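# Four robot arms sort items into sticker-colored containers

## Task

Put every item into the container whose color matches the color of the sticker on that item.

## Robot and tools

Setup: four identical i2rt Big YAM arms named arm1, arm2, arm3 and arm4. Each has six revolute joints, a two-finger gripper and a wrist camera (arm1_cam_wrist to arm4_cam_wrist). Four fixed room cameras also watch: cam_room_a1, cam_room_a2, cam_room_b1, cam_room_b2. Each foot (base_link) faces its own +x. Calibrated foot positions in metres: arm1 (-0.644, +1.377, +0.914), arm2 (-0.655, -0.555, +0.928), arm3 (+0.651, -1.332, +0.868), arm4 (+0.648, +0.477, +0.879). Reach is roughly 1.0 m from the joint1 axis.

Frames: every pose lives in one shared scene frame, origin on the floor, +z up, lengths in metres, orientation as a quaternion in w,x,y,z order. The reported "hand" point sits between the finger pads, about 1 cm short of the tips. The fingers point along the hand's +z and open and close along its y. "hand_target" is where the hand would be at the joint targets currently held; printed hand positions can be off, more so when stretched out.

move: one action for any subset of arms, plus optional "cameras". Each arm key takes an object with "joints", "target" and/or "speed"; an arm not named keeps its previous command. "joints" maps joint names to absolute targets: joint1_rad..joint6_rad in radians, gripper_m in metres (fingertip gap). Ranges: joint1 -2.879..2.879 (counter-clockwise from above is positive; 0 unfolds along the foot's +x), joint2 0..3.141 (shoulder; 0 = upper arm pointing back, positive raises it then swings forward), joint3 0..3.019 (elbow; 0 folded, positive opens), joint4 -1.692..1.57 (hand pitch; positive lifts fingers), joint5 -1.57..1.57 (sideways; positive to the arm's right), joint6 -2.094..2.094 (roll; positive clockwise seen from behind), gripper_m 0..0.093. "target" is an absolute hand pose as seven numbers [x, y, z, qw, qx, qy, qz] in the scene frame, one list per arm; the hand travels a straight line from its hand_target toward it. When "target" is given, "joints" may contain only gripper_m. "speed" (m/s, 0.002 to 0.5, default 0.25) caps that line's speed and is only valid with "target"; rotation is capped at twice that value in rad/s. All arms' motions start together; all hand paths in one call finish together, paced by the slowest. A hand path lasts 0.5 to 10 s and a whole action at most 15 s. The controller trims each step to within 100 mm and 20 degrees of the measured hand, so hands lag, drift and often end a centimetre or more away; near full stretch they may overshoot the speed. Joint moves each run at their own rate, so the hand can sweep a wide arc. Paths ignore obstacles and other arms.

cameras (in move and wait): a list of camera names, or "all"; omitted/null means all, [] means none. An unknown name invalidates the call; unknown keys do too. Out-of-range values make the call refused, and a refusal (or a stop during a call) cancels the remaining move, wait and finished_scene calls of that reply.

wait: "seconds" 0 to 10 plus optional "cameras"; nothing new is commanded and the sim keeps running. zoom_image: "camera" and "region" [x0, y0, x1, y1] in pixels from the top-left, at most 504 by 504, only for a camera present in the latest images. read_manual: returns URDF licence text only. finished_scene: "scene" is the current scene's number; it cannot be undone and later calls in the same reply go to the next scene. Only call it once every item sits in its container and will stay there unattended.

Reading results: the "move" line lists each arm sent a motion with "done" or its worst status. joint_status/hand_status words: off_target (stopped short, may still push), time_out (joints keep nearby targets and keep pushing; on_its_own lists them, "held at" being the target, not the reading; send the reported position to relax), not_followed, "pose unreachable" and "joint command not followed" (a self/arm-collision or reach check withheld targets; the arm may keep trying until given new ones). "as last shown" marks arms not commanded, whose statuses read "not commanded". "pictures" gives image order; images may be slightly older than the state. Joint velocities are rad/s (gripper m/s), "within noise" means still. Joint torques are N m with per-arm offsets; entries 3 and 4 flip sign past ±28. Gripper: gripping a hard object it reads up to about 5 mm under the object's width (some read up to 2 mm over); closed on nothing, 0 to 0.003. Command about 5 mm below the first-contact reading for a firm grip, more for soft, small or round items; release with a value well above the reading.

Avoid: knocking anything out of the work area or onto the floor; hard contact or presses between arms, including one gripper closing on another's fingers (the collision check can be late and lets grippers and cameras touch); releasing objects while moving; slams and hard pushes, since an arm does not stop on contact. Holding loads, long stretches or pushing against the unreachable heat motors: a MOTOR HOT line appears at 85 °C, and at 100 °C an OVER-TEMPERATURE FAULT drops the arm for 30 to 60 s or more; afterwards resend targets marked limit_stop_at_motor_heat. The simulation keeps running while you think, holding the last command. Loose objects may get nudged occasionally. Smooth, low-effort, quick motion is preferred.

Each tool is called after ">>>" as name(argument=value, ...) on one line, values as JSON.

## Session

>>> move()

Scene clock: 0.00 s.
Joint torques (N m): no reading
Motor temperatures (°C): arm1=[21 23 26 23 21 21 21] | arm2=[23 24 25 22 22 20 23] | arm3=[24 23 23 23 24 23 23] | arm4=[22 21 22 22 24 21 24]
Heat: arm1: hottest joint3_rad 26 °C; arm2: hottest joint3_rad 25 °C; arm3: hottest joint1_rad 24 °C; arm4: hottest joint5_rad 24 °C.
Joint velocities: within noise
arm1.joint_positions: joint1_rad=-0.168 joint2_rad=+0.560 joint3_rad=+1.361 joint4_rad=-1.410 joint5_rad=+0.240 joint6_rad=+0.692 gripper_m=+0.09396
arm1.joint_status: not commanded
arm1.hand: x=-0.5745 y=+1.5715 z=+1.4388 quat_wxyz=(-0.303, +0.280, -0.837, -0.359) (m; scene frame)
arm1.hand_target: x=-0.5746 y=+1.5689 z=+1.4515 quat_wxyz=(-0.308, +0.276, -0.832, -0.370) (m; scene frame)
arm1.hand_status: not commanded
arm2.joint_positions: joint1_rad=+0.198 joint2_rad=+0.483 joint3_rad=+1.641 joint4_rad=-1.210 joint5_rad=-0.086 joint6_rad=-0.484 gripper_m=+0.09396
arm2.joint_status: not commanded
arm2.hand: x=-0.6069 y=-0.6635 z=+1.6316 quat_wxyz=(-0.468, -0.246, -0.683, +0.505) (m; scene frame)
arm2.hand_target: x=-0.6088 y=-0.6576 z=+1.6378 quat_wxyz=(-0.472, -0.244, -0.677, +0.510) (m; scene frame)
arm2.hand_status: not commanded
arm3.joint_positions: joint1_rad=+0.130 joint2_rad=+0.645 joint3_rad=+1.695 joint4_rad=-1.138 joint5_rad=+0.075 joint6_rad=+0.392 gripper_m=+0.09396
arm3.joint_status: not commanded
arm3.hand: x=+0.6386 y=-1.5165 z=+1.5921 quat_wxyz=(-0.552, -0.621, -0.389, +0.398) (m; scene frame)
arm3.hand_target: x=+0.6385 y=-1.5116 z=+1.6003 quat_wxyz=(-0.558, -0.615, -0.384, +0.402) (m; scene frame)
arm3.hand_status: not commanded
arm4.joint_positions: joint1_rad=+0.147 joint2_rad=+0.437 joint3_rad=+1.709 joint4_rad=-1.566 joint5_rad=+0.245 joint6_rad=+0.670 gripper_m=+0.09396
arm4.joint_status: not commanded
arm4.hand: x=+0.6820 y=+0.5376 z=+1.5262 quat_wxyz=(-0.292, +0.355, -0.719, -0.522) (m; scene frame)
arm4.hand_target: x=+0.6829 y=+0.5336 z=+1.5314 quat_wxyz=(-0.294, +0.352, -0.714, -0.529) (m; scene frame)
arm4.hand_status: not commanded
pictures: arm1_cam_wrist, arm2_cam_wrist, arm3_cam_wrist, arm4_cam_wrist, cam_room_a1, cam_room_a2, cam_room_b1, cam_room_b2
Images, in order (width x height): arm1_cam_wrist 672x504, arm2_cam_wrist 672x504, arm3_cam_wrist 672x504, arm4_cam_wrist 672x504, cam_room_a1 672x504, cam_room_a2 672x504, cam_room_b1 672x504, cam_room_b2 672x504.

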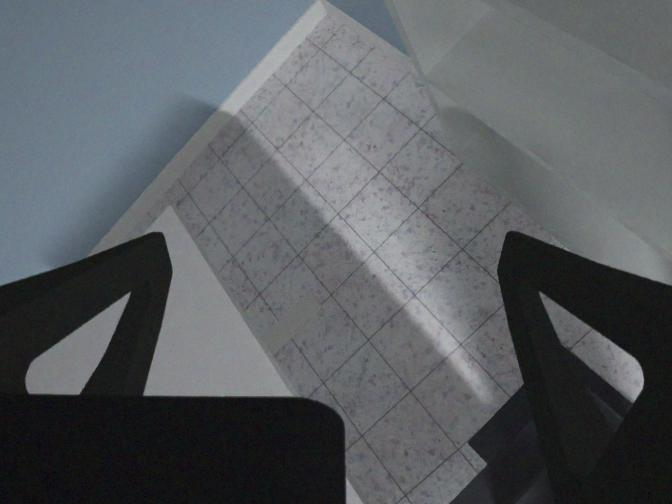

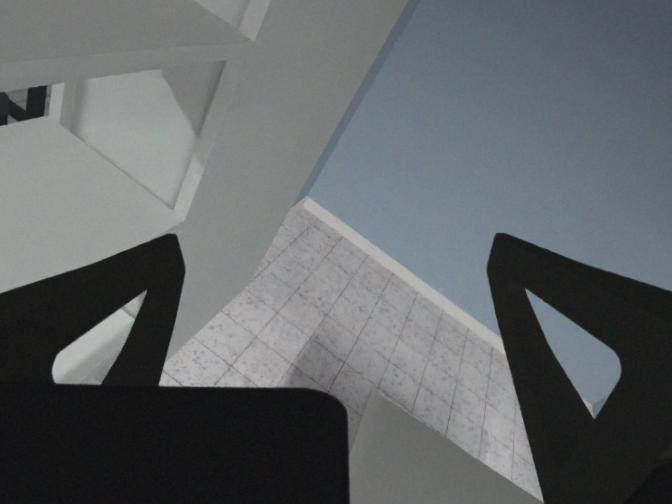

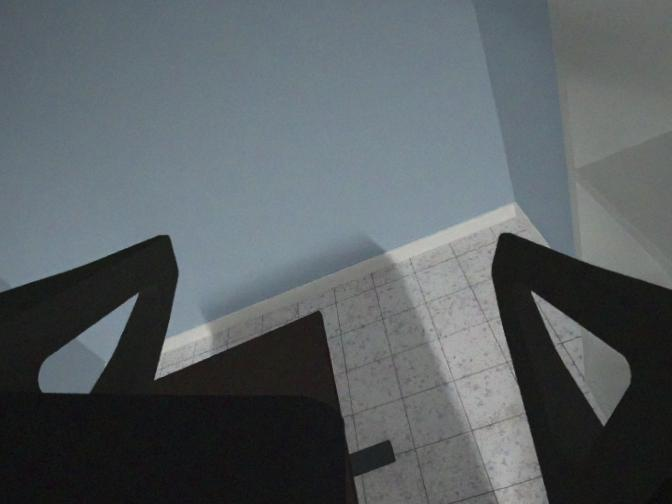

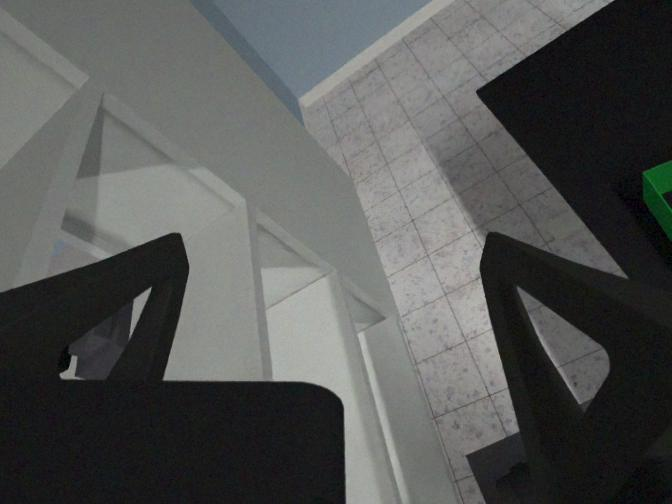

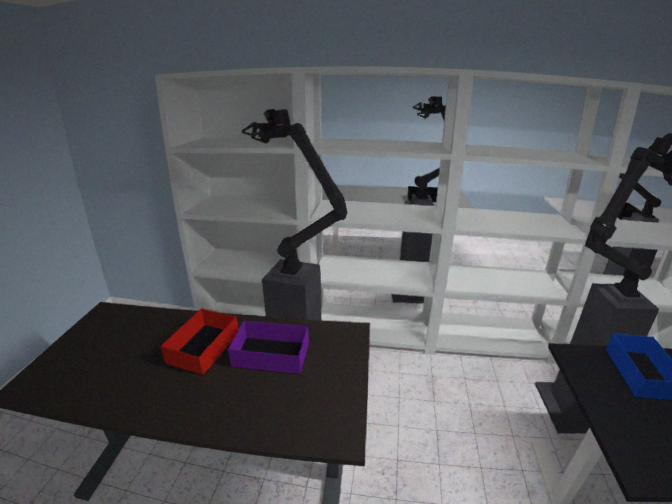

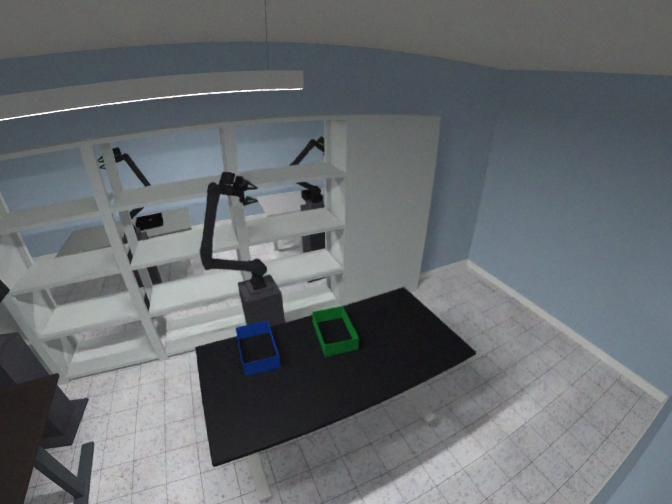

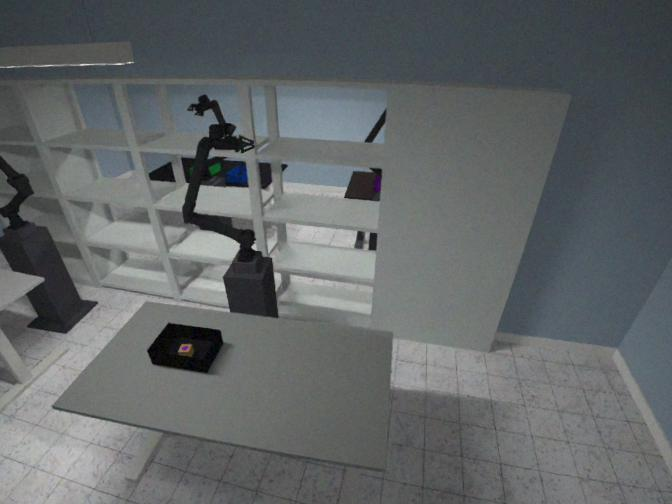

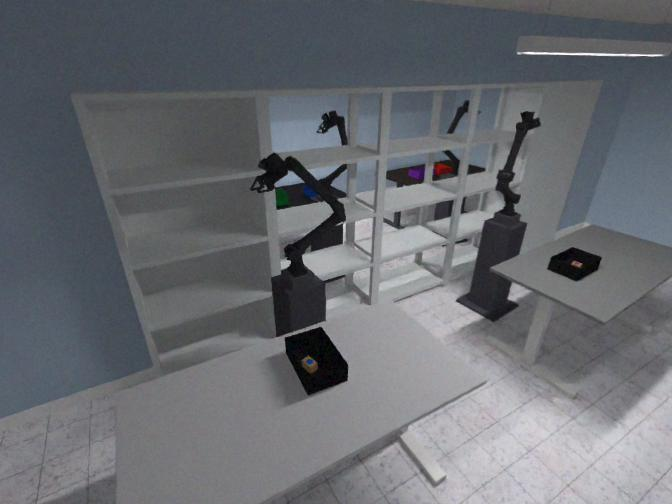

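>>> move(arm1={"joints":{"joint1_rad":1.55,"joint2_rad":0.9,"joint3_rad":1.2,"joint4_rad":-0.95,"joint5_rad":0,"joint6_rad":0}}, arm2={"joints":{"joint1_rad":-1.35,"joint2_rad":0.9,"joint3_rad":1.2,"joint4_rad":-0.95,"joint5_rad":0,"joint6_rad":0}}, arm3={"joints":{"joint1_rad":1.65,"joint2_rad":0.9,"joint3_rad":1.2,"joint4_rad":-0.9,"joint5_rad":0,"joint6_rad":0}}, arm4={"joints":{"joint1_rad":-1.75,"joint2_rad":0.9,"joint3_rad":1.2,"joint4_rad":-0.9,"joint5_rad":0,"joint6_rad":0}}, cameras=["arm1_cam_wrist","arm2_cam_wrist","arm3_cam_wrist","arm4_cam_wrist"])

Scene clock: 7.57 s.
Joint torques (N m): arm1=[-1.73 -3.19 13.97 2.21 0.09 -0.04] | arm2=[0.67 -5.3 14.13 2.71 -0.05 0.21] | arm3=[1.85 -4.42 10.99 1.98 0.12 -0.12] | arm4=[0.85 -5.19 12.4 1.84 0.04 -0.1]
Motor temperatures (°C): arm1=[21 23 27 23 21 21 21] | arm2=[23 24 25 22 22 20 23] | arm3=[24 23 24 23 24 23 23] | arm4=[22 21 23 22 24 21 24]
Heat: arm1: hottest joint3_rad 27 °C; arm2: hottest joint3_rad 25 °C; arm3: hottest joint1_rad 24 °C; arm4: hottest joint5_rad 24 °C.
move: arm1 done; arm2 done; arm3 done; arm4 done
Joint velocities: within noise
arm1.joint_positions: joint1_rad=+1.547 joint2_rad=+0.911 joint3_rad=+1.175 joint4_rad=-0.967 joint5_rad=-0.002 joint6_rad=+0.008 gripper_m=+0.09400
arm1.joint_status: all done
arm1.hand: x=-1.0366 y=+1.3585 z=+1.3320 quat_wxyz=(+0.011, +0.904, +0.018, -0.427) (m; scene frame)
arm1.hand_target: x=-1.0368 y=+1.3573 z=+1.3536 quat_wxyz=(+0.009, +0.892, +0.022, -0.451) (m; scene frame)
arm1.hand_status: not commanded
arm2.joint_positions: joint1_rad=-1.349 joint2_rad=+0.893 joint3_rad=+1.170 joint4_rad=-0.960 joint5_rad=+0.001 joint6_rad=-0.014 gripper_m=+0.09398
arm2.joint_status: all done
arm2.hand: x=-1.0291 y=-0.6876 z=+1.3439 quat_wxyz=(-0.068, -0.890, -0.159, +0.422) (m; scene frame)
arm2.hand_target: x=-1.0337 y=-0.6888 z=+1.3605 quat_wxyz=(-0.073, -0.884, -0.151, +0.437) (m; scene frame)
arm2.hand_status: not commanded
arm3.joint_positions: joint1_rad=+1.642 joint2_rad=+0.894 joint3_rad=+1.183 joint4_rad=-0.909 joint5_rad=-0.003 joint6_rad=+0.007 gripper_m=+0.09398
arm3.joint_status: all done
arm3.hand: x=+1.0537 y=-1.3455 z=+1.3026 quat_wxyz=(-0.458, -0.021, -0.888, +0.015) (m; scene frame)
arm3.hand_target: x=+1.0576 y=-1.3429 z=+1.3116 quat_wxyz=(-0.467, -0.015, -0.884, +0.016) (m; scene frame)
arm3.hand_status: not commanded
arm4.joint_positions: joint1_rad=-1.750 joint2_rad=+0.899 joint3_rad=+1.156 joint4_rad=-0.915 joint5_rad=+0.001 joint6_rad=+0.014 gripper_m=+0.09399
arm4.joint_status: all done
arm4.hand: x=+1.0501 y=+0.4288 z=+1.2934 quat_wxyz=(-0.438, -0.061, -0.896, +0.026) (m; scene frame)
arm4.hand_target: x=+1.0544 y=+0.4286 z=+1.3208 quat_wxyz=(-0.464, -0.053, -0.884, +0.030) (m; scene frame)
arm4.hand_status: not commanded
pictures: arm1_cam_wrist, arm2_cam_wrist, arm3_cam_wrist, arm4_cam_wrist
Images, in order (width x height): arm1_cam_wrist 672x504, arm2_cam_wrist 672x504, arm3_cam_wrist 672x504, arm4_cam_wrist 672x504.

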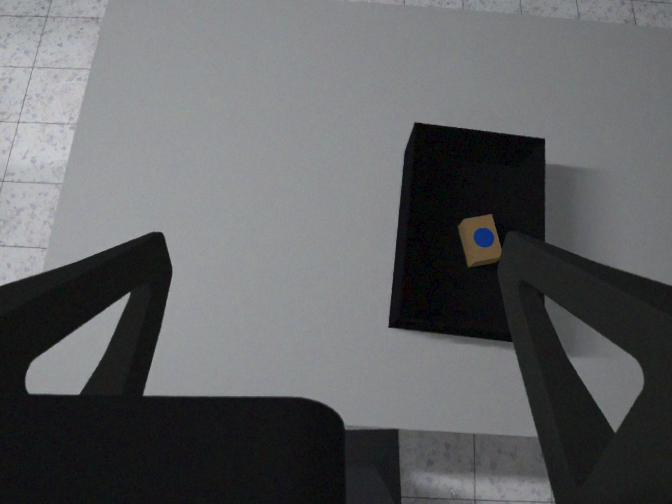

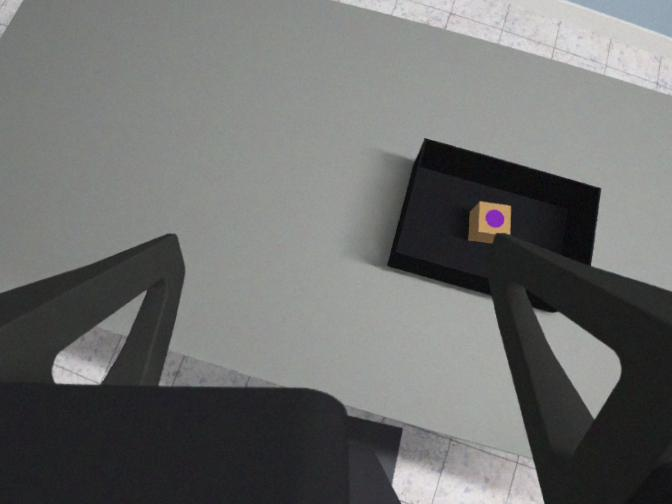

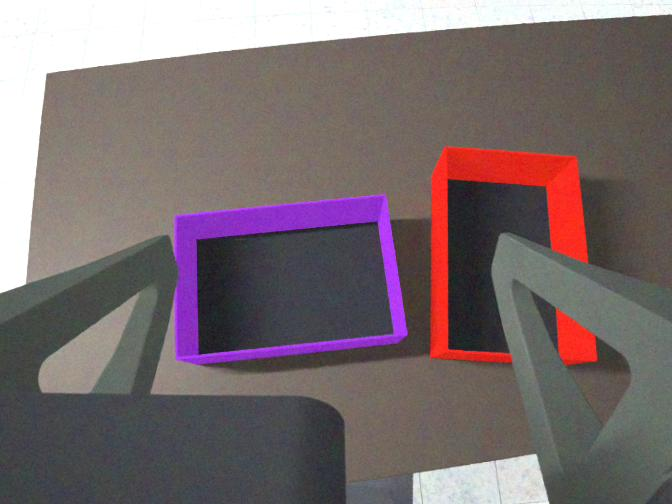

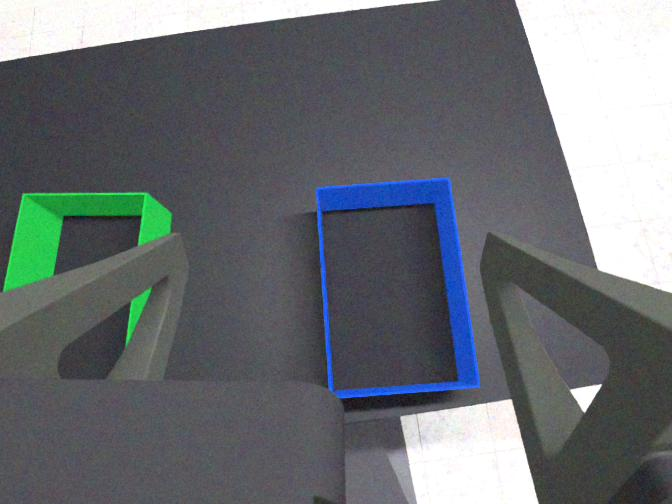

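>>> move(arm1={"target":[-1.215,1.608,0.93,0.008,0.989,0.060,-0.13],"speed":0.4}, arm2={"target":[-1.32,-0.483,0.93,0.019,0.98,0.147,-0.129],"speed":0.4}, cameras=["arm1_cam_wrist","arm2_cam_wrist"])

Scene clock: 22.37 s.
Joint torques (N m): arm1=[-2.08 -17.32 13.7 0.28 -0.06 -0.08] | arm2=[0.62 -22.53 13.7 0.58 -0.05 -0.08] | arm3=[1.79 -4.42 11.03 2.04 0.12 -0.11] | arm4=[0.91 -5.42 12.37 1.91 0.06 -0.07]
Motor temperatures (°C): arm1=[21 23 29 23 21 21 21] | arm2=[23 24 29 22 22 20 23] | arm3=[24 23 26 23 24 23 23] | arm4=[22 21 28 22 24 21 24]
Heat: arm1: hottest joint3_rad 29 °C; arm2: hottest joint3_rad 29 °C; arm3: hottest joint3_rad 26 °C; arm4: hottest joint3_rad 28 °C.
move: arm1 off_target; arm2 off_target
Joint velocities: within noise
arm1.joint_positions: joint1_rad=+1.086 joint2_rad=+2.006 joint3_rad=+1.385 joint4_rad=-0.793 joint5_rad=-0.130 joint6_rad=-0.517 gripper_m=+0.09400
arm1.joint_status: not commanded
arm1.hand: x=-1.1944 y=+1.5965 z=+0.9046 quat_wxyz=(+0.021, +0.993, +0.056, -0.107) (m; scene frame)
arm1.hand_target: x=-1.2137 y=+1.6076 z=+0.9305 quat_wxyz=(+0.008, +0.990, +0.060, -0.130) (m; scene frame)
arm1.hand_status: off_target (0.035 m and 3.1 deg from the pose sent, 0.506 m and 35.9 deg at the start)
arm2.joint_positions: joint1_rad=-1.823 joint2_rad=+2.099 joint3_rad=+1.559 joint4_rad=-0.823 joint5_rad=-0.114 joint6_rad=-0.405 gripper_m=+0.09398
arm2.joint_status: not commanded
arm2.hand: x=-1.3010 y=-0.4864 z=+0.9143 quat_wxyz=(-0.026, -0.983, -0.139, +0.114) (m; scene frame)
arm2.hand_target: x=-1.3190 y=-0.4832 z=+0.9304 quat_wxyz=(-0.019, -0.980, -0.147, +0.130) (m; scene frame)
arm2.hand_status: off_target (0.025 m and 2.1 deg from the pose sent, 0.546 m and 35.8 deg at the start)
arm3, arm4: as last shown
pictures: arm1_cam_wrist, arm2_cam_wrist
Images, in order (width x height): arm1_cam_wrist 672x504, arm2_cam_wrist 672x504.

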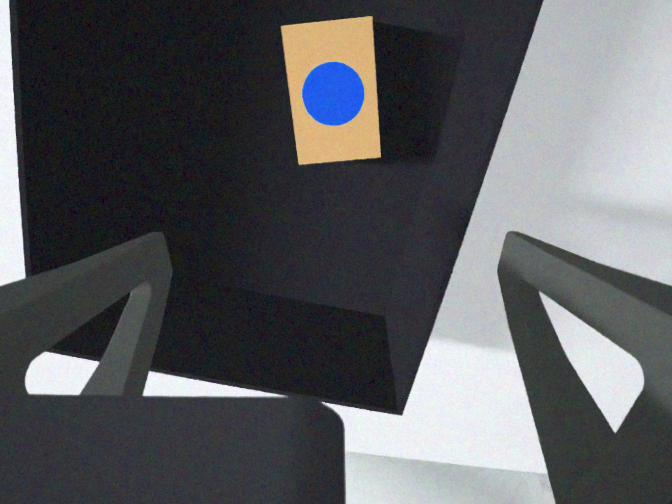

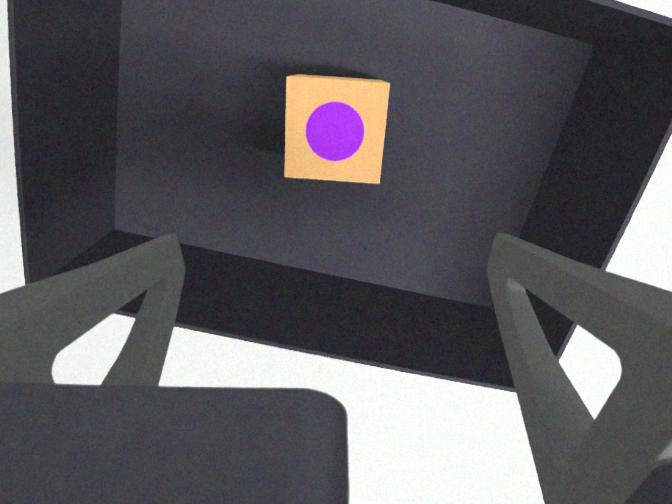

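>>> move(arm1={"target":[-1.248,1.590,0.777,0,0.9945,0.1045,0],"speed":0.2}, arm2={"target":[-1.336,-0.495,0.777,0,0.9925,0.122,0],"speed":0.2}, cameras=["arm1_cam_wrist","arm2_cam_wrist"])

Scene clock: 32.23 s.
Joint torques (N m): arm1=[-1.26 -19.37 12.03 -0.05 0.08 -0.04] | arm2=[1.03 -24.23 12.55 0.09 0.11 0.22] | arm3=[1.73 -4.54 11.02 2 0.12 -0.13] | arm4=[0.62 -4.95 12.22 1.88 0.03 -0.12]
Motor temperatures (°C): arm1=[21 24 30 23 21 21 21] | arm2=[23 24 29 22 22 20 23] | arm3=[24 23 27 23 24 23 23] | arm4=[22 21 31 22 24 21 24]
Heat: arm1: hottest joint3_rad 30 °C; arm2: hottest joint3_rad 29 °C; arm3: hottest joint3_rad 27 °C; arm4: hottest joint3_rad 31 °C.
move: arm1 off_target; arm2 off_target
Joint velocities: within noise
arm1.joint_positions: joint1_rad=+1.163 joint2_rad=+2.386 joint3_rad=+1.660 joint4_rad=-0.894 joint5_rad=+0.001 joint6_rad=-0.538 gripper_m=+0.09400
arm1.joint_status: not commanded
arm1.hand: x=-1.2285 y=+1.5837 z=+0.7655 quat_wxyz=(+0.008, +0.995, +0.100, +0.015) (m; scene frame)
arm1.hand_target: x=-1.2473 y=+1.5898 z=+0.7776 quat_wxyz=(+0.000, +0.995, +0.104, +0.000) (m; scene frame)
arm1.hand_status: off_target (0.024 m and 2.0 deg from the pose sent, 0.139 m and 13.7 deg at the start)
arm2.joint_positions: joint1_rad=-1.780 joint2_rad=+2.468 joint3_rad=+1.858 joint4_rad=-0.971 joint5_rad=-0.007 joint6_rad=-0.348 gripper_m=+0.09398
arm2.joint_status: not commanded
arm2.hand: x=-1.3228 y=-0.4939 z=+0.7762 quat_wxyz=(-0.003, -0.992, -0.127, -0.005) (m; scene frame)
arm2.hand_target: x=-1.3355 y=-0.4950 z=+0.7771 quat_wxyz=(+0.000, -0.993, -0.122, +0.001) (m; scene frame)
arm2.hand_status: off_target (0.013 m and 0.9 deg from the pose sent, 0.142 m and 13.5 deg at the start)
arm3, arm4: as last shown
pictures: arm1_cam_wrist, arm2_cam_wrist
Images, in order (width x height): arm1_cam_wrist 672x504, arm2_cam_wrist 672x504.

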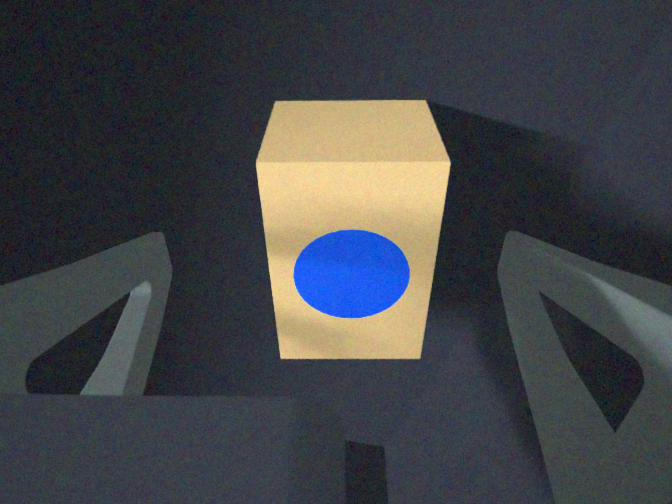

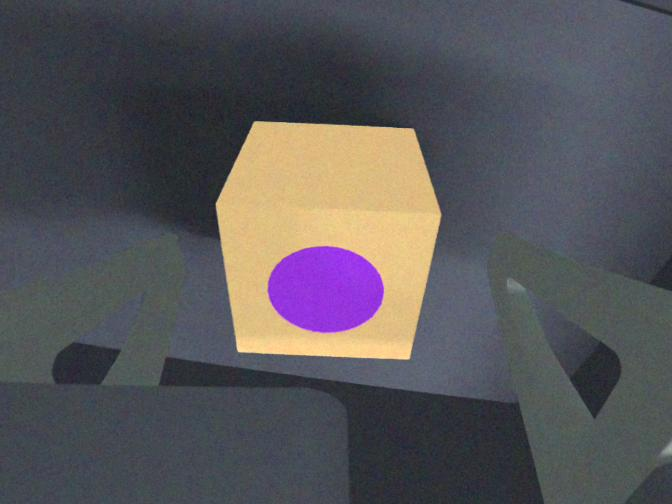

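>>> move(arm1={"joints":{"gripper_m":0.02}}, arm2={"joints":{"gripper_m":0.02}}, arm3={"joints":{"joint1_rad":-1.98,"joint2_rad":0.5,"joint3_rad":1.3,"joint4_rad":-0.7}}, arm4={"joints":{"joint1_rad":0.935,"joint2_rad":0.5,"joint3_rad":1.3,"joint4_rad":-0.7}}, cameras=["arm1_cam_wrist","arm2_cam_wrist","arm3_cam_wrist","arm4_cam_wrist"])

>>> move(arm1={"target":[-1.235,1.588,0.98,0,0.9945,0.1045,0]}, arm2={"target":[-1.335,-0.495,0.98,0,0.9925,0.122,0]}, cameras=["arm1_cam_wrist","arm2_cam_wrist"])

Scene clock: 56.03 s.
Joint torques (N m): arm1=[-1.26 -19.78 12 -0.1 0.01 -0.03] | arm2=[1.03 -24.18 12.55 0.12 0.04 0.2] | arm3=[0.44 2.08 8.28 2 -0.02 -0.12] | arm4=[1.2 3.19 7.5 1.8 0.09 -0.05]
Motor temperatures (°C): arm1=[21 25 32 23 21 21 21] | arm2=[23 27 33 22 22 20 23] | arm3=[24 23 28 23 24 23 23] | arm4=[22 21 35 22 24 21 24]
Heat: arm1: hottest joint3_rad 32 °C; arm2: hottest joint3_rad 33 °C; arm3: hottest joint3_rad 28 °C; arm4: hottest joint3_rad 35 °C.
move: arm1 off_target; arm2 off_target; arm3 done; arm4 done
Joint velocities: within noise
arm1.joint_positions: joint1_rad=+1.163 joint2_rad=+2.386 joint3_rad=+1.660 joint4_rad=-0.894 joint5_rad=+0.002 joint6_rad=-0.539 gripper_m=+0.04180
arm1.joint_status: gripper_m off_target (ended at +0.04183, target +0.02000)
arm1.hand: x=-1.2285 y=+1.5840 z=+0.7656 quat_wxyz=(+0.007, +0.995, +0.100, +0.015) (m; scene frame)
arm1.hand_target: x=-1.2473 y=+1.5898 z=+0.7776 quat_wxyz=(+0.000, +0.995, +0.104, +0.000) (m; scene frame)
arm1.hand_status: not commanded
arm2.joint_positions: joint1_rad=-1.780 joint2_rad=+2.468 joint3_rad=+1.858 joint4_rad=-0.972 joint5_rad=-0.006 joint6_rad=-0.347 gripper_m=+0.05245
arm2.joint_status: gripper_m off_target (ended at +0.05248, target +0.02000)
arm2.hand: x=-1.3226 y=-0.4937 z=+0.7762 quat_wxyz=(-0.003, -0.992, -0.127, -0.006) (m; scene frame)
arm2.hand_target: x=-1.3355 y=-0.4951 z=+0.7771 quat_wxyz=(+0.000, -0.993, -0.122, +0.001) (m; scene frame)
arm2.hand_status: not commanded
arm3.joint_positions: joint1_rad=-1.969 joint2_rad=+0.506 joint3_rad=+1.294 joint4_rad=-0.706 joint5_rad=+0.001 joint6_rad=+0.006 gripper_m=+0.09402
arm3.joint_status: all done
arm3.hand: x=+0.4435 y=-1.2037 z=+1.5297 quat_wxyz=(+0.182, -0.656, +0.181, +0.710) (m; scene frame)
arm3.hand_target: x=+0.4494 y=-1.2042 z=+1.5358 quat_wxyz=(+0.190, -0.649, +0.180, +0.714) (m; scene frame)
arm3.hand_status: not commanded
arm4.joint_positions: joint1_rad=+0.932 joint2_rad=+0.499 joint3_rad=+1.295 joint4_rad=-0.709 joint5_rad=+0.000 joint6_rad=+0.013 gripper_m=+0.09402
arm4.joint_status: all done
arm4.hand: x=+0.4555 y=+0.6089 z=+1.5450 quat_wxyz=(-0.205, +0.645, -0.200, -0.709) (m; scene frame)
arm4.hand_target: x=+0.4562 y=+0.6076 z=+1.5498 quat_wxyz=(-0.210, +0.642, -0.193, -0.712) (m; scene frame)
arm4.hand_status: not commanded
pictures: arm1_cam_wrist, arm2_cam_wrist, arm3_cam_wrist, arm4_cam_wrist
Images, in order (width x height): arm1_cam_wrist 672x504, arm2_cam_wrist 672x504, arm3_cam_wrist 672x504, arm4_cam_wrist 672x504.

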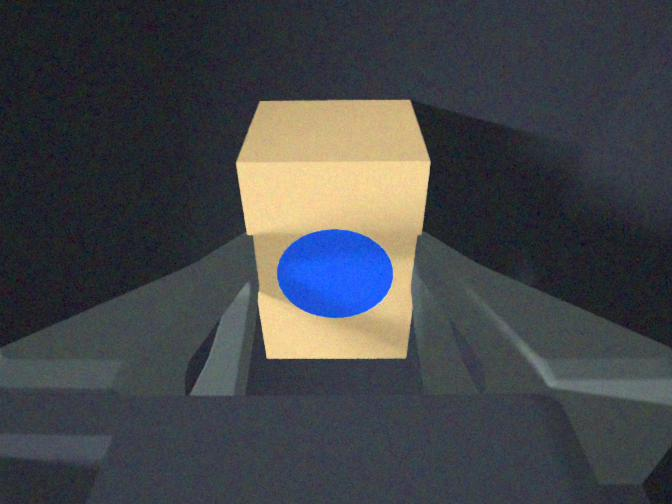

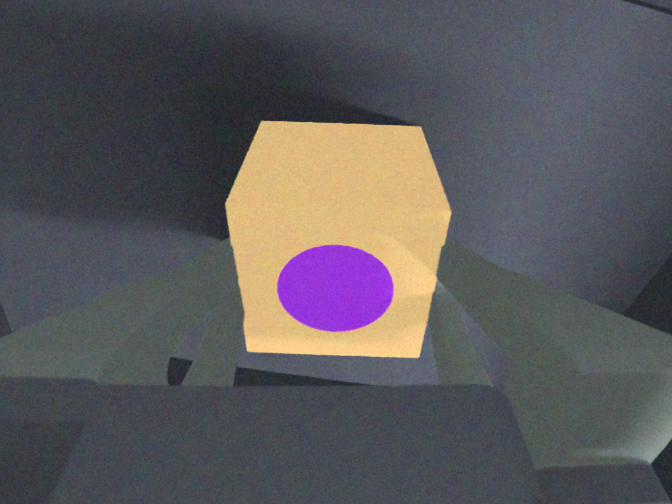

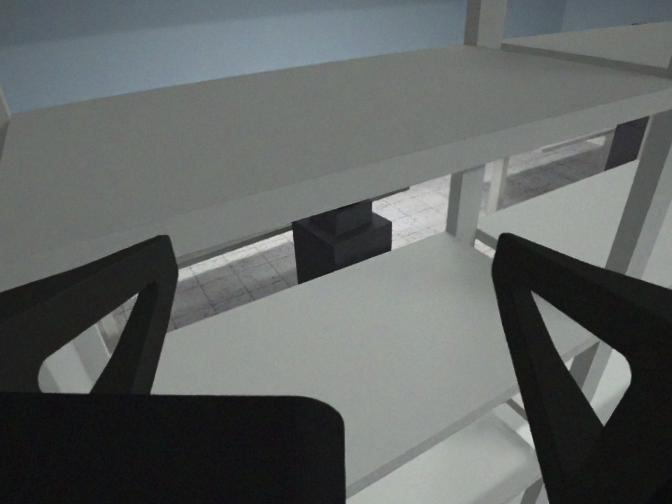

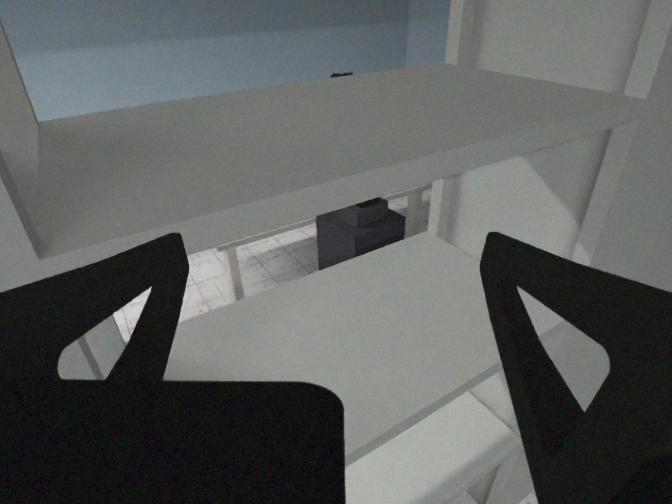

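Scene clock: 57.57 s.
Joint torques (N m): arm1=[-2.2 -19.02 14.09 0.02 0.02 -0.05] | arm2=[1.03 -25 13.97 0.08 0.03 0.19] | arm3=[0.5 2.2 8.32 2.06 -0.02 -0.11] | arm4=[0.97 2.73 7.6 1.78 0.08 -0.07]
Motor temperatures (°C): arm1=[21 25 32 23 21 21 21] | arm2=[23 27 33 22 22 20 23] | arm3=[24 23 28 23 24 23 23] | arm4=[22 21 35 22 24 21 24]
Heat: arm1: hottest joint3_rad 32 °C; arm2: hottest joint3_rad 33 °C; arm3: hottest joint3_rad 28 °C; arm4: hottest joint3_rad 35 °C.
move: arm1 off_target; arm2 off_target
Joint velocities: within noise
arm1.joint_positions: joint1_rad=+1.163 joint2_rad=+2.105 joint3_rad=+1.716 joint4_rad=-1.248 joint5_rad=+0.002 joint6_rad=-0.541 gripper_m=+0.04179
arm1.joint_status: not commanded
arm1.hand: x=-1.2183 y=+1.5809 z=+0.9550 quat_wxyz=(+0.011, +0.995, +0.101, +0.023) (m; scene frame)
arm1.hand_target: x=-1.2338 y=+1.5876 z=+0.9803 quat_wxyz=(+0.000, +0.995, +0.104, +0.000) (m; scene frame)
arm1.hand_status: off_target (0.031 m and 2.9 deg from the pose sent, 0.215 m and 2.0 deg at the start)
arm2.joint_positions: joint1_rad=-1.780 joint2_rad=+2.235 joint3_rad=+1.960 joint4_rad=-1.325 joint5_rad=-0.006 joint6_rad=-0.347 gripper_m=+0.05245
arm2.joint_status: not commanded
arm2.hand: x=-1.3215 y=-0.4944 z=+0.9646 quat_wxyz=(-0.005, -0.992, -0.127, -0.015) (m; scene frame)
arm2.hand_target: x=-1.3343 y=-0.4951 z=+0.9803 quat_wxyz=(+0.000, -0.993, -0.122, +0.001) (m; scene frame)
arm2.hand_status: off_target (0.021 m and 1.8 deg from the pose sent, 0.204 m and 0.9 deg at the start)
arm3, arm4: as last shown
pictures: arm1_cam_wrist, arm2_cam_wrist
Images, in order (width x height): arm1_cam_wrist 672x504, arm2_cam_wrist 672x504.

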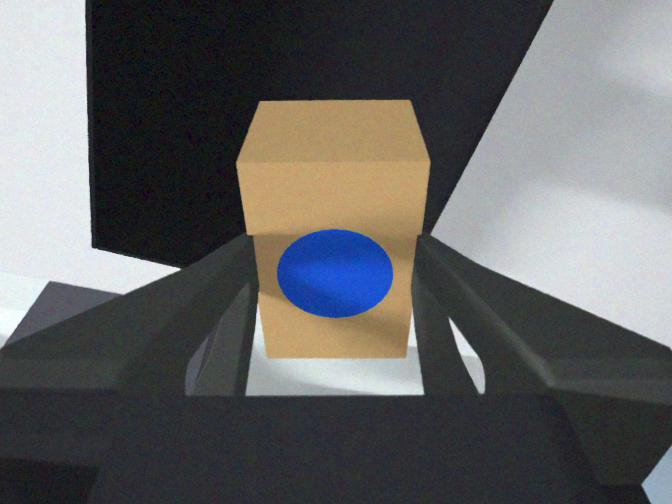

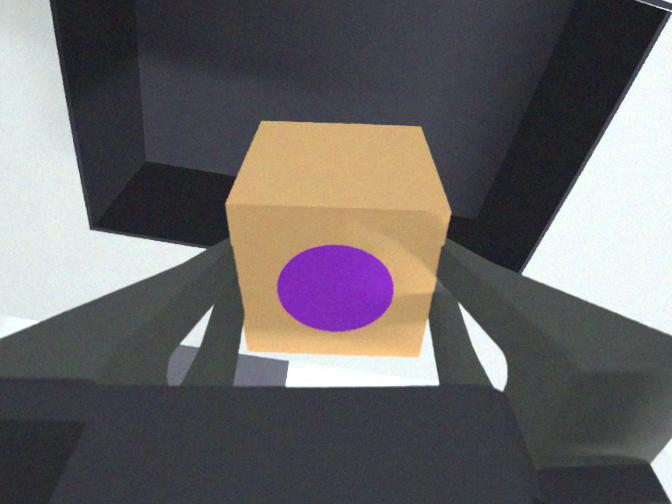

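>>> move(arm1={"target":[-0.644,1.75,1.22,-0.183,0.683,-0.683,-0.183],"speed":0.4}, arm2={"target":[-0.72,-0.94,1.22,0.167,0.74,0.621,-0.198],"speed":0.4}, cameras=[])

>>> move(arm1={"target":[-0.31,1.53,1.2,-0.253,0.209,-0.943,-0.056],"speed":0.4}, arm2={"target":[-0.37,-0.79,1.17,0.247,0.291,0.922,-0.078],"speed":0.4}, cameras=["arm2_cam_wrist"])

>>> move(arm1={"target":[-0.342,1.18,1.15,-0.248,-0.274,-0.926,0.074],"speed":0.4}, cameras=["arm1_cam_wrist","arm2_cam_wrist","cam_room_b2"])

Scene clock: 83.93 s.
Joint torques (N m): arm1=[-1.67 -3.6 17.4 0.77 -0.05 0.15] | arm2=[0.15 -6.07 16.54 2.36 0.15 0.21] | arm3=[0.44 2.26 8.32 2.04 -0.02 -0.11] | arm4=[1.08 2.96 7.56 1.8 0.09 -0.08]
Motor temperatures (°C): arm1=[21 26 34 23 21 21 22] | arm2=[23 27 34 22 22 20 24] | arm3=[24 23 27 23 24 23 23] | arm4=[22 21 31 22 24 21 24]
Heat: arm1: hottest joint3_rad 34 °C; arm2: hottest joint3_rad 34 °C; arm3: hottest joint3_rad 27 °C; arm4: hottest joint3_rad 31 °C.
move: arm1 off_target; arm2 off_target
Joint velocities: within noise
arm1.joint_positions: joint1_rad=-0.043 joint2_rad=+0.987 joint3_rad=+1.009 joint4_rad=-1.130 joint5_rad=+0.029 joint6_rad=+0.007 gripper_m=+0.04179
arm1.joint_status: not commanded
arm1.hand: x=-0.6435 y=+1.7381 z=+1.1875 quat_wxyz=(-0.165, +0.691, -0.685, -0.162) (m; scene frame)
arm1.hand_target: x=-0.6439 y=+1.7485 z=+1.2196 quat_wxyz=(-0.183, +0.683, -0.683, -0.183) (m; scene frame)
arm1.hand_status: off_target (0.035 m and 3.3 deg from the pose sent, 0.655 m and 105.7 deg at the start)
arm2.joint_positions: joint1_rad=-0.272 joint2_rad=+1.007 joint3_rad=+1.003 joint4_rad=-1.105 joint5_rad=+0.002 joint6_rad=-0.006 gripper_m=+0.05247
arm2.joint_status: not commanded
arm2.hand: x=-0.7132 y=-0.9200 z=+1.1921 quat_wxyz=(-0.147, -0.738, -0.635, +0.173) (m; scene frame)
arm2.hand_target: x=-0.7196 y=-0.9381 z=+1.2201 quat_wxyz=(-0.167, -0.740, -0.621, +0.198) (m; scene frame)
arm2.hand_status: off_target (0.035 m and 4.0 deg from the pose sent, 0.791 m and 71.7 deg at the start)
arm3, arm4: as last shown
pictures: none
No camera images: "cameras" was empty.

Scene clock: 86.00 s.
Joint torques (N m): arm1=[-1.32 -2.84 16.53 1.91 -0.06 0.09] | arm2=[0.56 -6.53 12.49 2.58 -0.13 -0.08] | arm3=[0.5 2.2 8.31 2.02 -0.02 -0.12] | arm4=[0.79 2.9 7.54 1.78 0.09 -0.11]
Motor temperatures (°C): arm1=[21 26 34 23 21 21 22] | arm2=[23 27 34 22 22 20 24] | arm3=[24 23 27 23 24 23 23] | arm4=[22 21 31 22 24 21 24]
Heat: arm1: hottest joint3_rad 34 °C; arm2: hottest joint3_rad 34 °C; arm3: hottest joint3_rad 27 °C; arm4: hottest joint3_rad 31 °C.
move: arm1 off_target; arm2 off_target
Joint velocities: within noise
arm1.joint_positions: joint1_rad=-1.196 joint2_rad=+0.947 joint3_rad=+0.952 joint4_rad=-1.118 joint5_rad=+0.012 joint6_rad=-0.004 gripper_m=+0.04179
arm1.joint_status: not commanded
arm1.hand: x=-0.3259 y=+1.5231 z=+1.1682 quat_wxyz=(-0.215, +0.214, -0.952, -0.047) (m; scene frame)
arm1.hand_target: x=-0.3117 y=+1.5292 z=+1.2000 quat_wxyz=(-0.253, +0.209, -0.943, -0.056) (m; scene frame)
arm1.hand_status: off_target (0.036 m and 4.6 deg from the pose sent, 0.393 m and 65.5 deg at the start)
arm2.joint_positions: joint1_rad=+0.750 joint2_rad=+0.972 joint3_rad=+0.891 joint4_rad=-1.000 joint5_rad=-0.042 joint6_rad=-0.068 gripper_m=+0.05249
arm2.joint_status: not commanded
arm2.hand: x=-0.3761 y=-0.7843 z=+1.1618 quat_wxyz=(-0.233, -0.299, -0.923, +0.071) (m; scene frame)
arm2.hand_target: x=-0.3702 y=-0.7899 z=+1.1702 quat_wxyz=(-0.247, -0.291, -0.921, +0.078) (m; scene frame)
arm2.hand_status: off_target (0.012 m and 2.0 deg from the pose sent, 0.368 m and 63.7 deg at the start)
arm3, arm4: as last shown
pictures: arm2_cam_wrist
Images, in order (width x height): arm2_cam_wrist 672x504.

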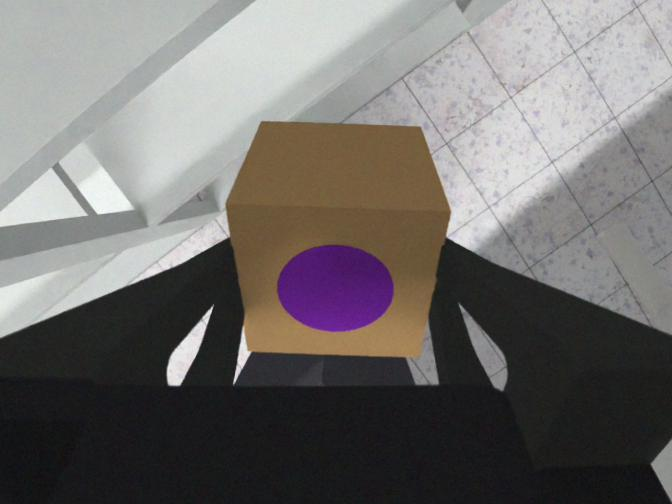

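Scene clock: 87.93 s.
Joint torques (N m): arm1=[-1.61 -2.67 13.39 1.87 0.02 0.09] | arm2=[0.62 -6.48 12.49 2.61 -0.13 -0.08] | arm3=[0.44 2.14 8.28 2.06 -0.02 -0.11] | arm4=[0.67 3.02 7.5 1.72 0.1 -0.07]
Motor temperatures (°C): arm1=[21 26 34 23 21 21 22] | arm2=[23 27 34 22 22 20 24] | arm3=[24 23 27 23 24 23 23] | arm4=[22 21 30 22 24 21 24]
Heat: arm1: hottest joint3_rad 34 °C; arm2: hottest joint3_rad 34 °C; arm3: hottest joint3_rad 27 °C; arm4: hottest joint3_rad 30 °C.
move: arm1 off_target
Joint velocities: within noise
arm1.joint_positions: joint1_rad=-2.226 joint2_rad=+0.931 joint3_rad=+0.848 joint4_rad=-0.995 joint5_rad=-0.010 joint6_rad=-0.009 gripper_m=+0.04179
arm1.joint_status: not commanded
arm1.hand: x=-0.3503 y=+1.1854 z=+1.1356 quat_wxyz=(-0.227, -0.275, -0.932, +0.068) (m; scene frame)
arm1.hand_target: x=-0.3424 y=+1.1803 z=+1.1501 quat_wxyz=(-0.248, -0.274, -0.926, +0.074) (m; scene frame)
arm1.hand_status: off_target (0.017 m and 2.6 deg from the pose sent, 0.344 m and 58.5 deg at the start)
arm2, arm3, arm4: as last shown
pictures: arm1_cam_wrist, arm2_cam_wrist, cam_room_b2
Images, in order (width x height): arm1_cam_wrist 672x504, arm2_cam_wrist 672x504, cam_room_b2 672x504.

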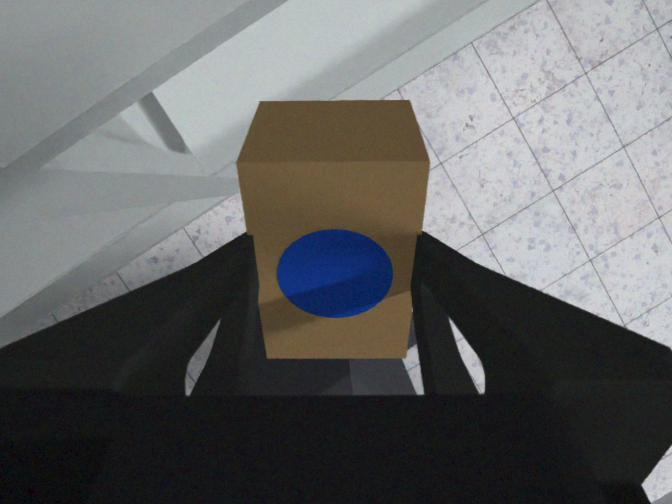

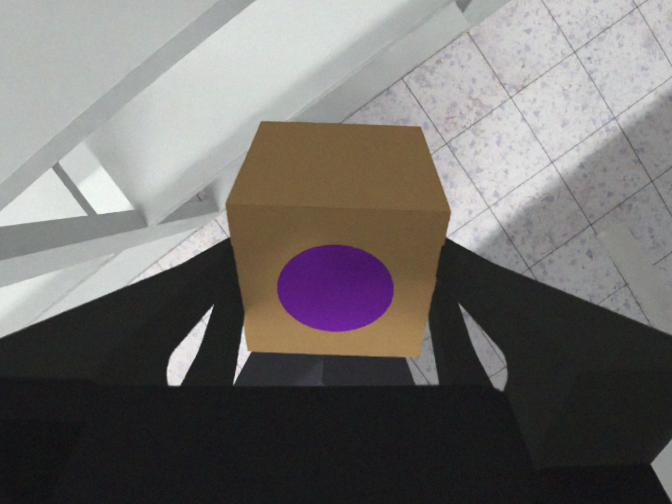

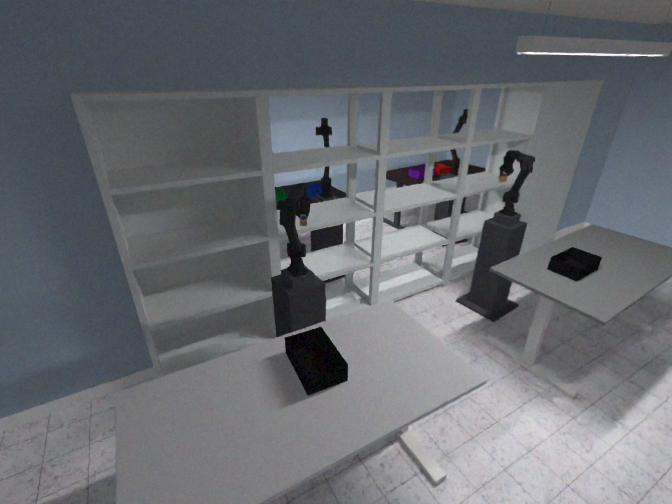

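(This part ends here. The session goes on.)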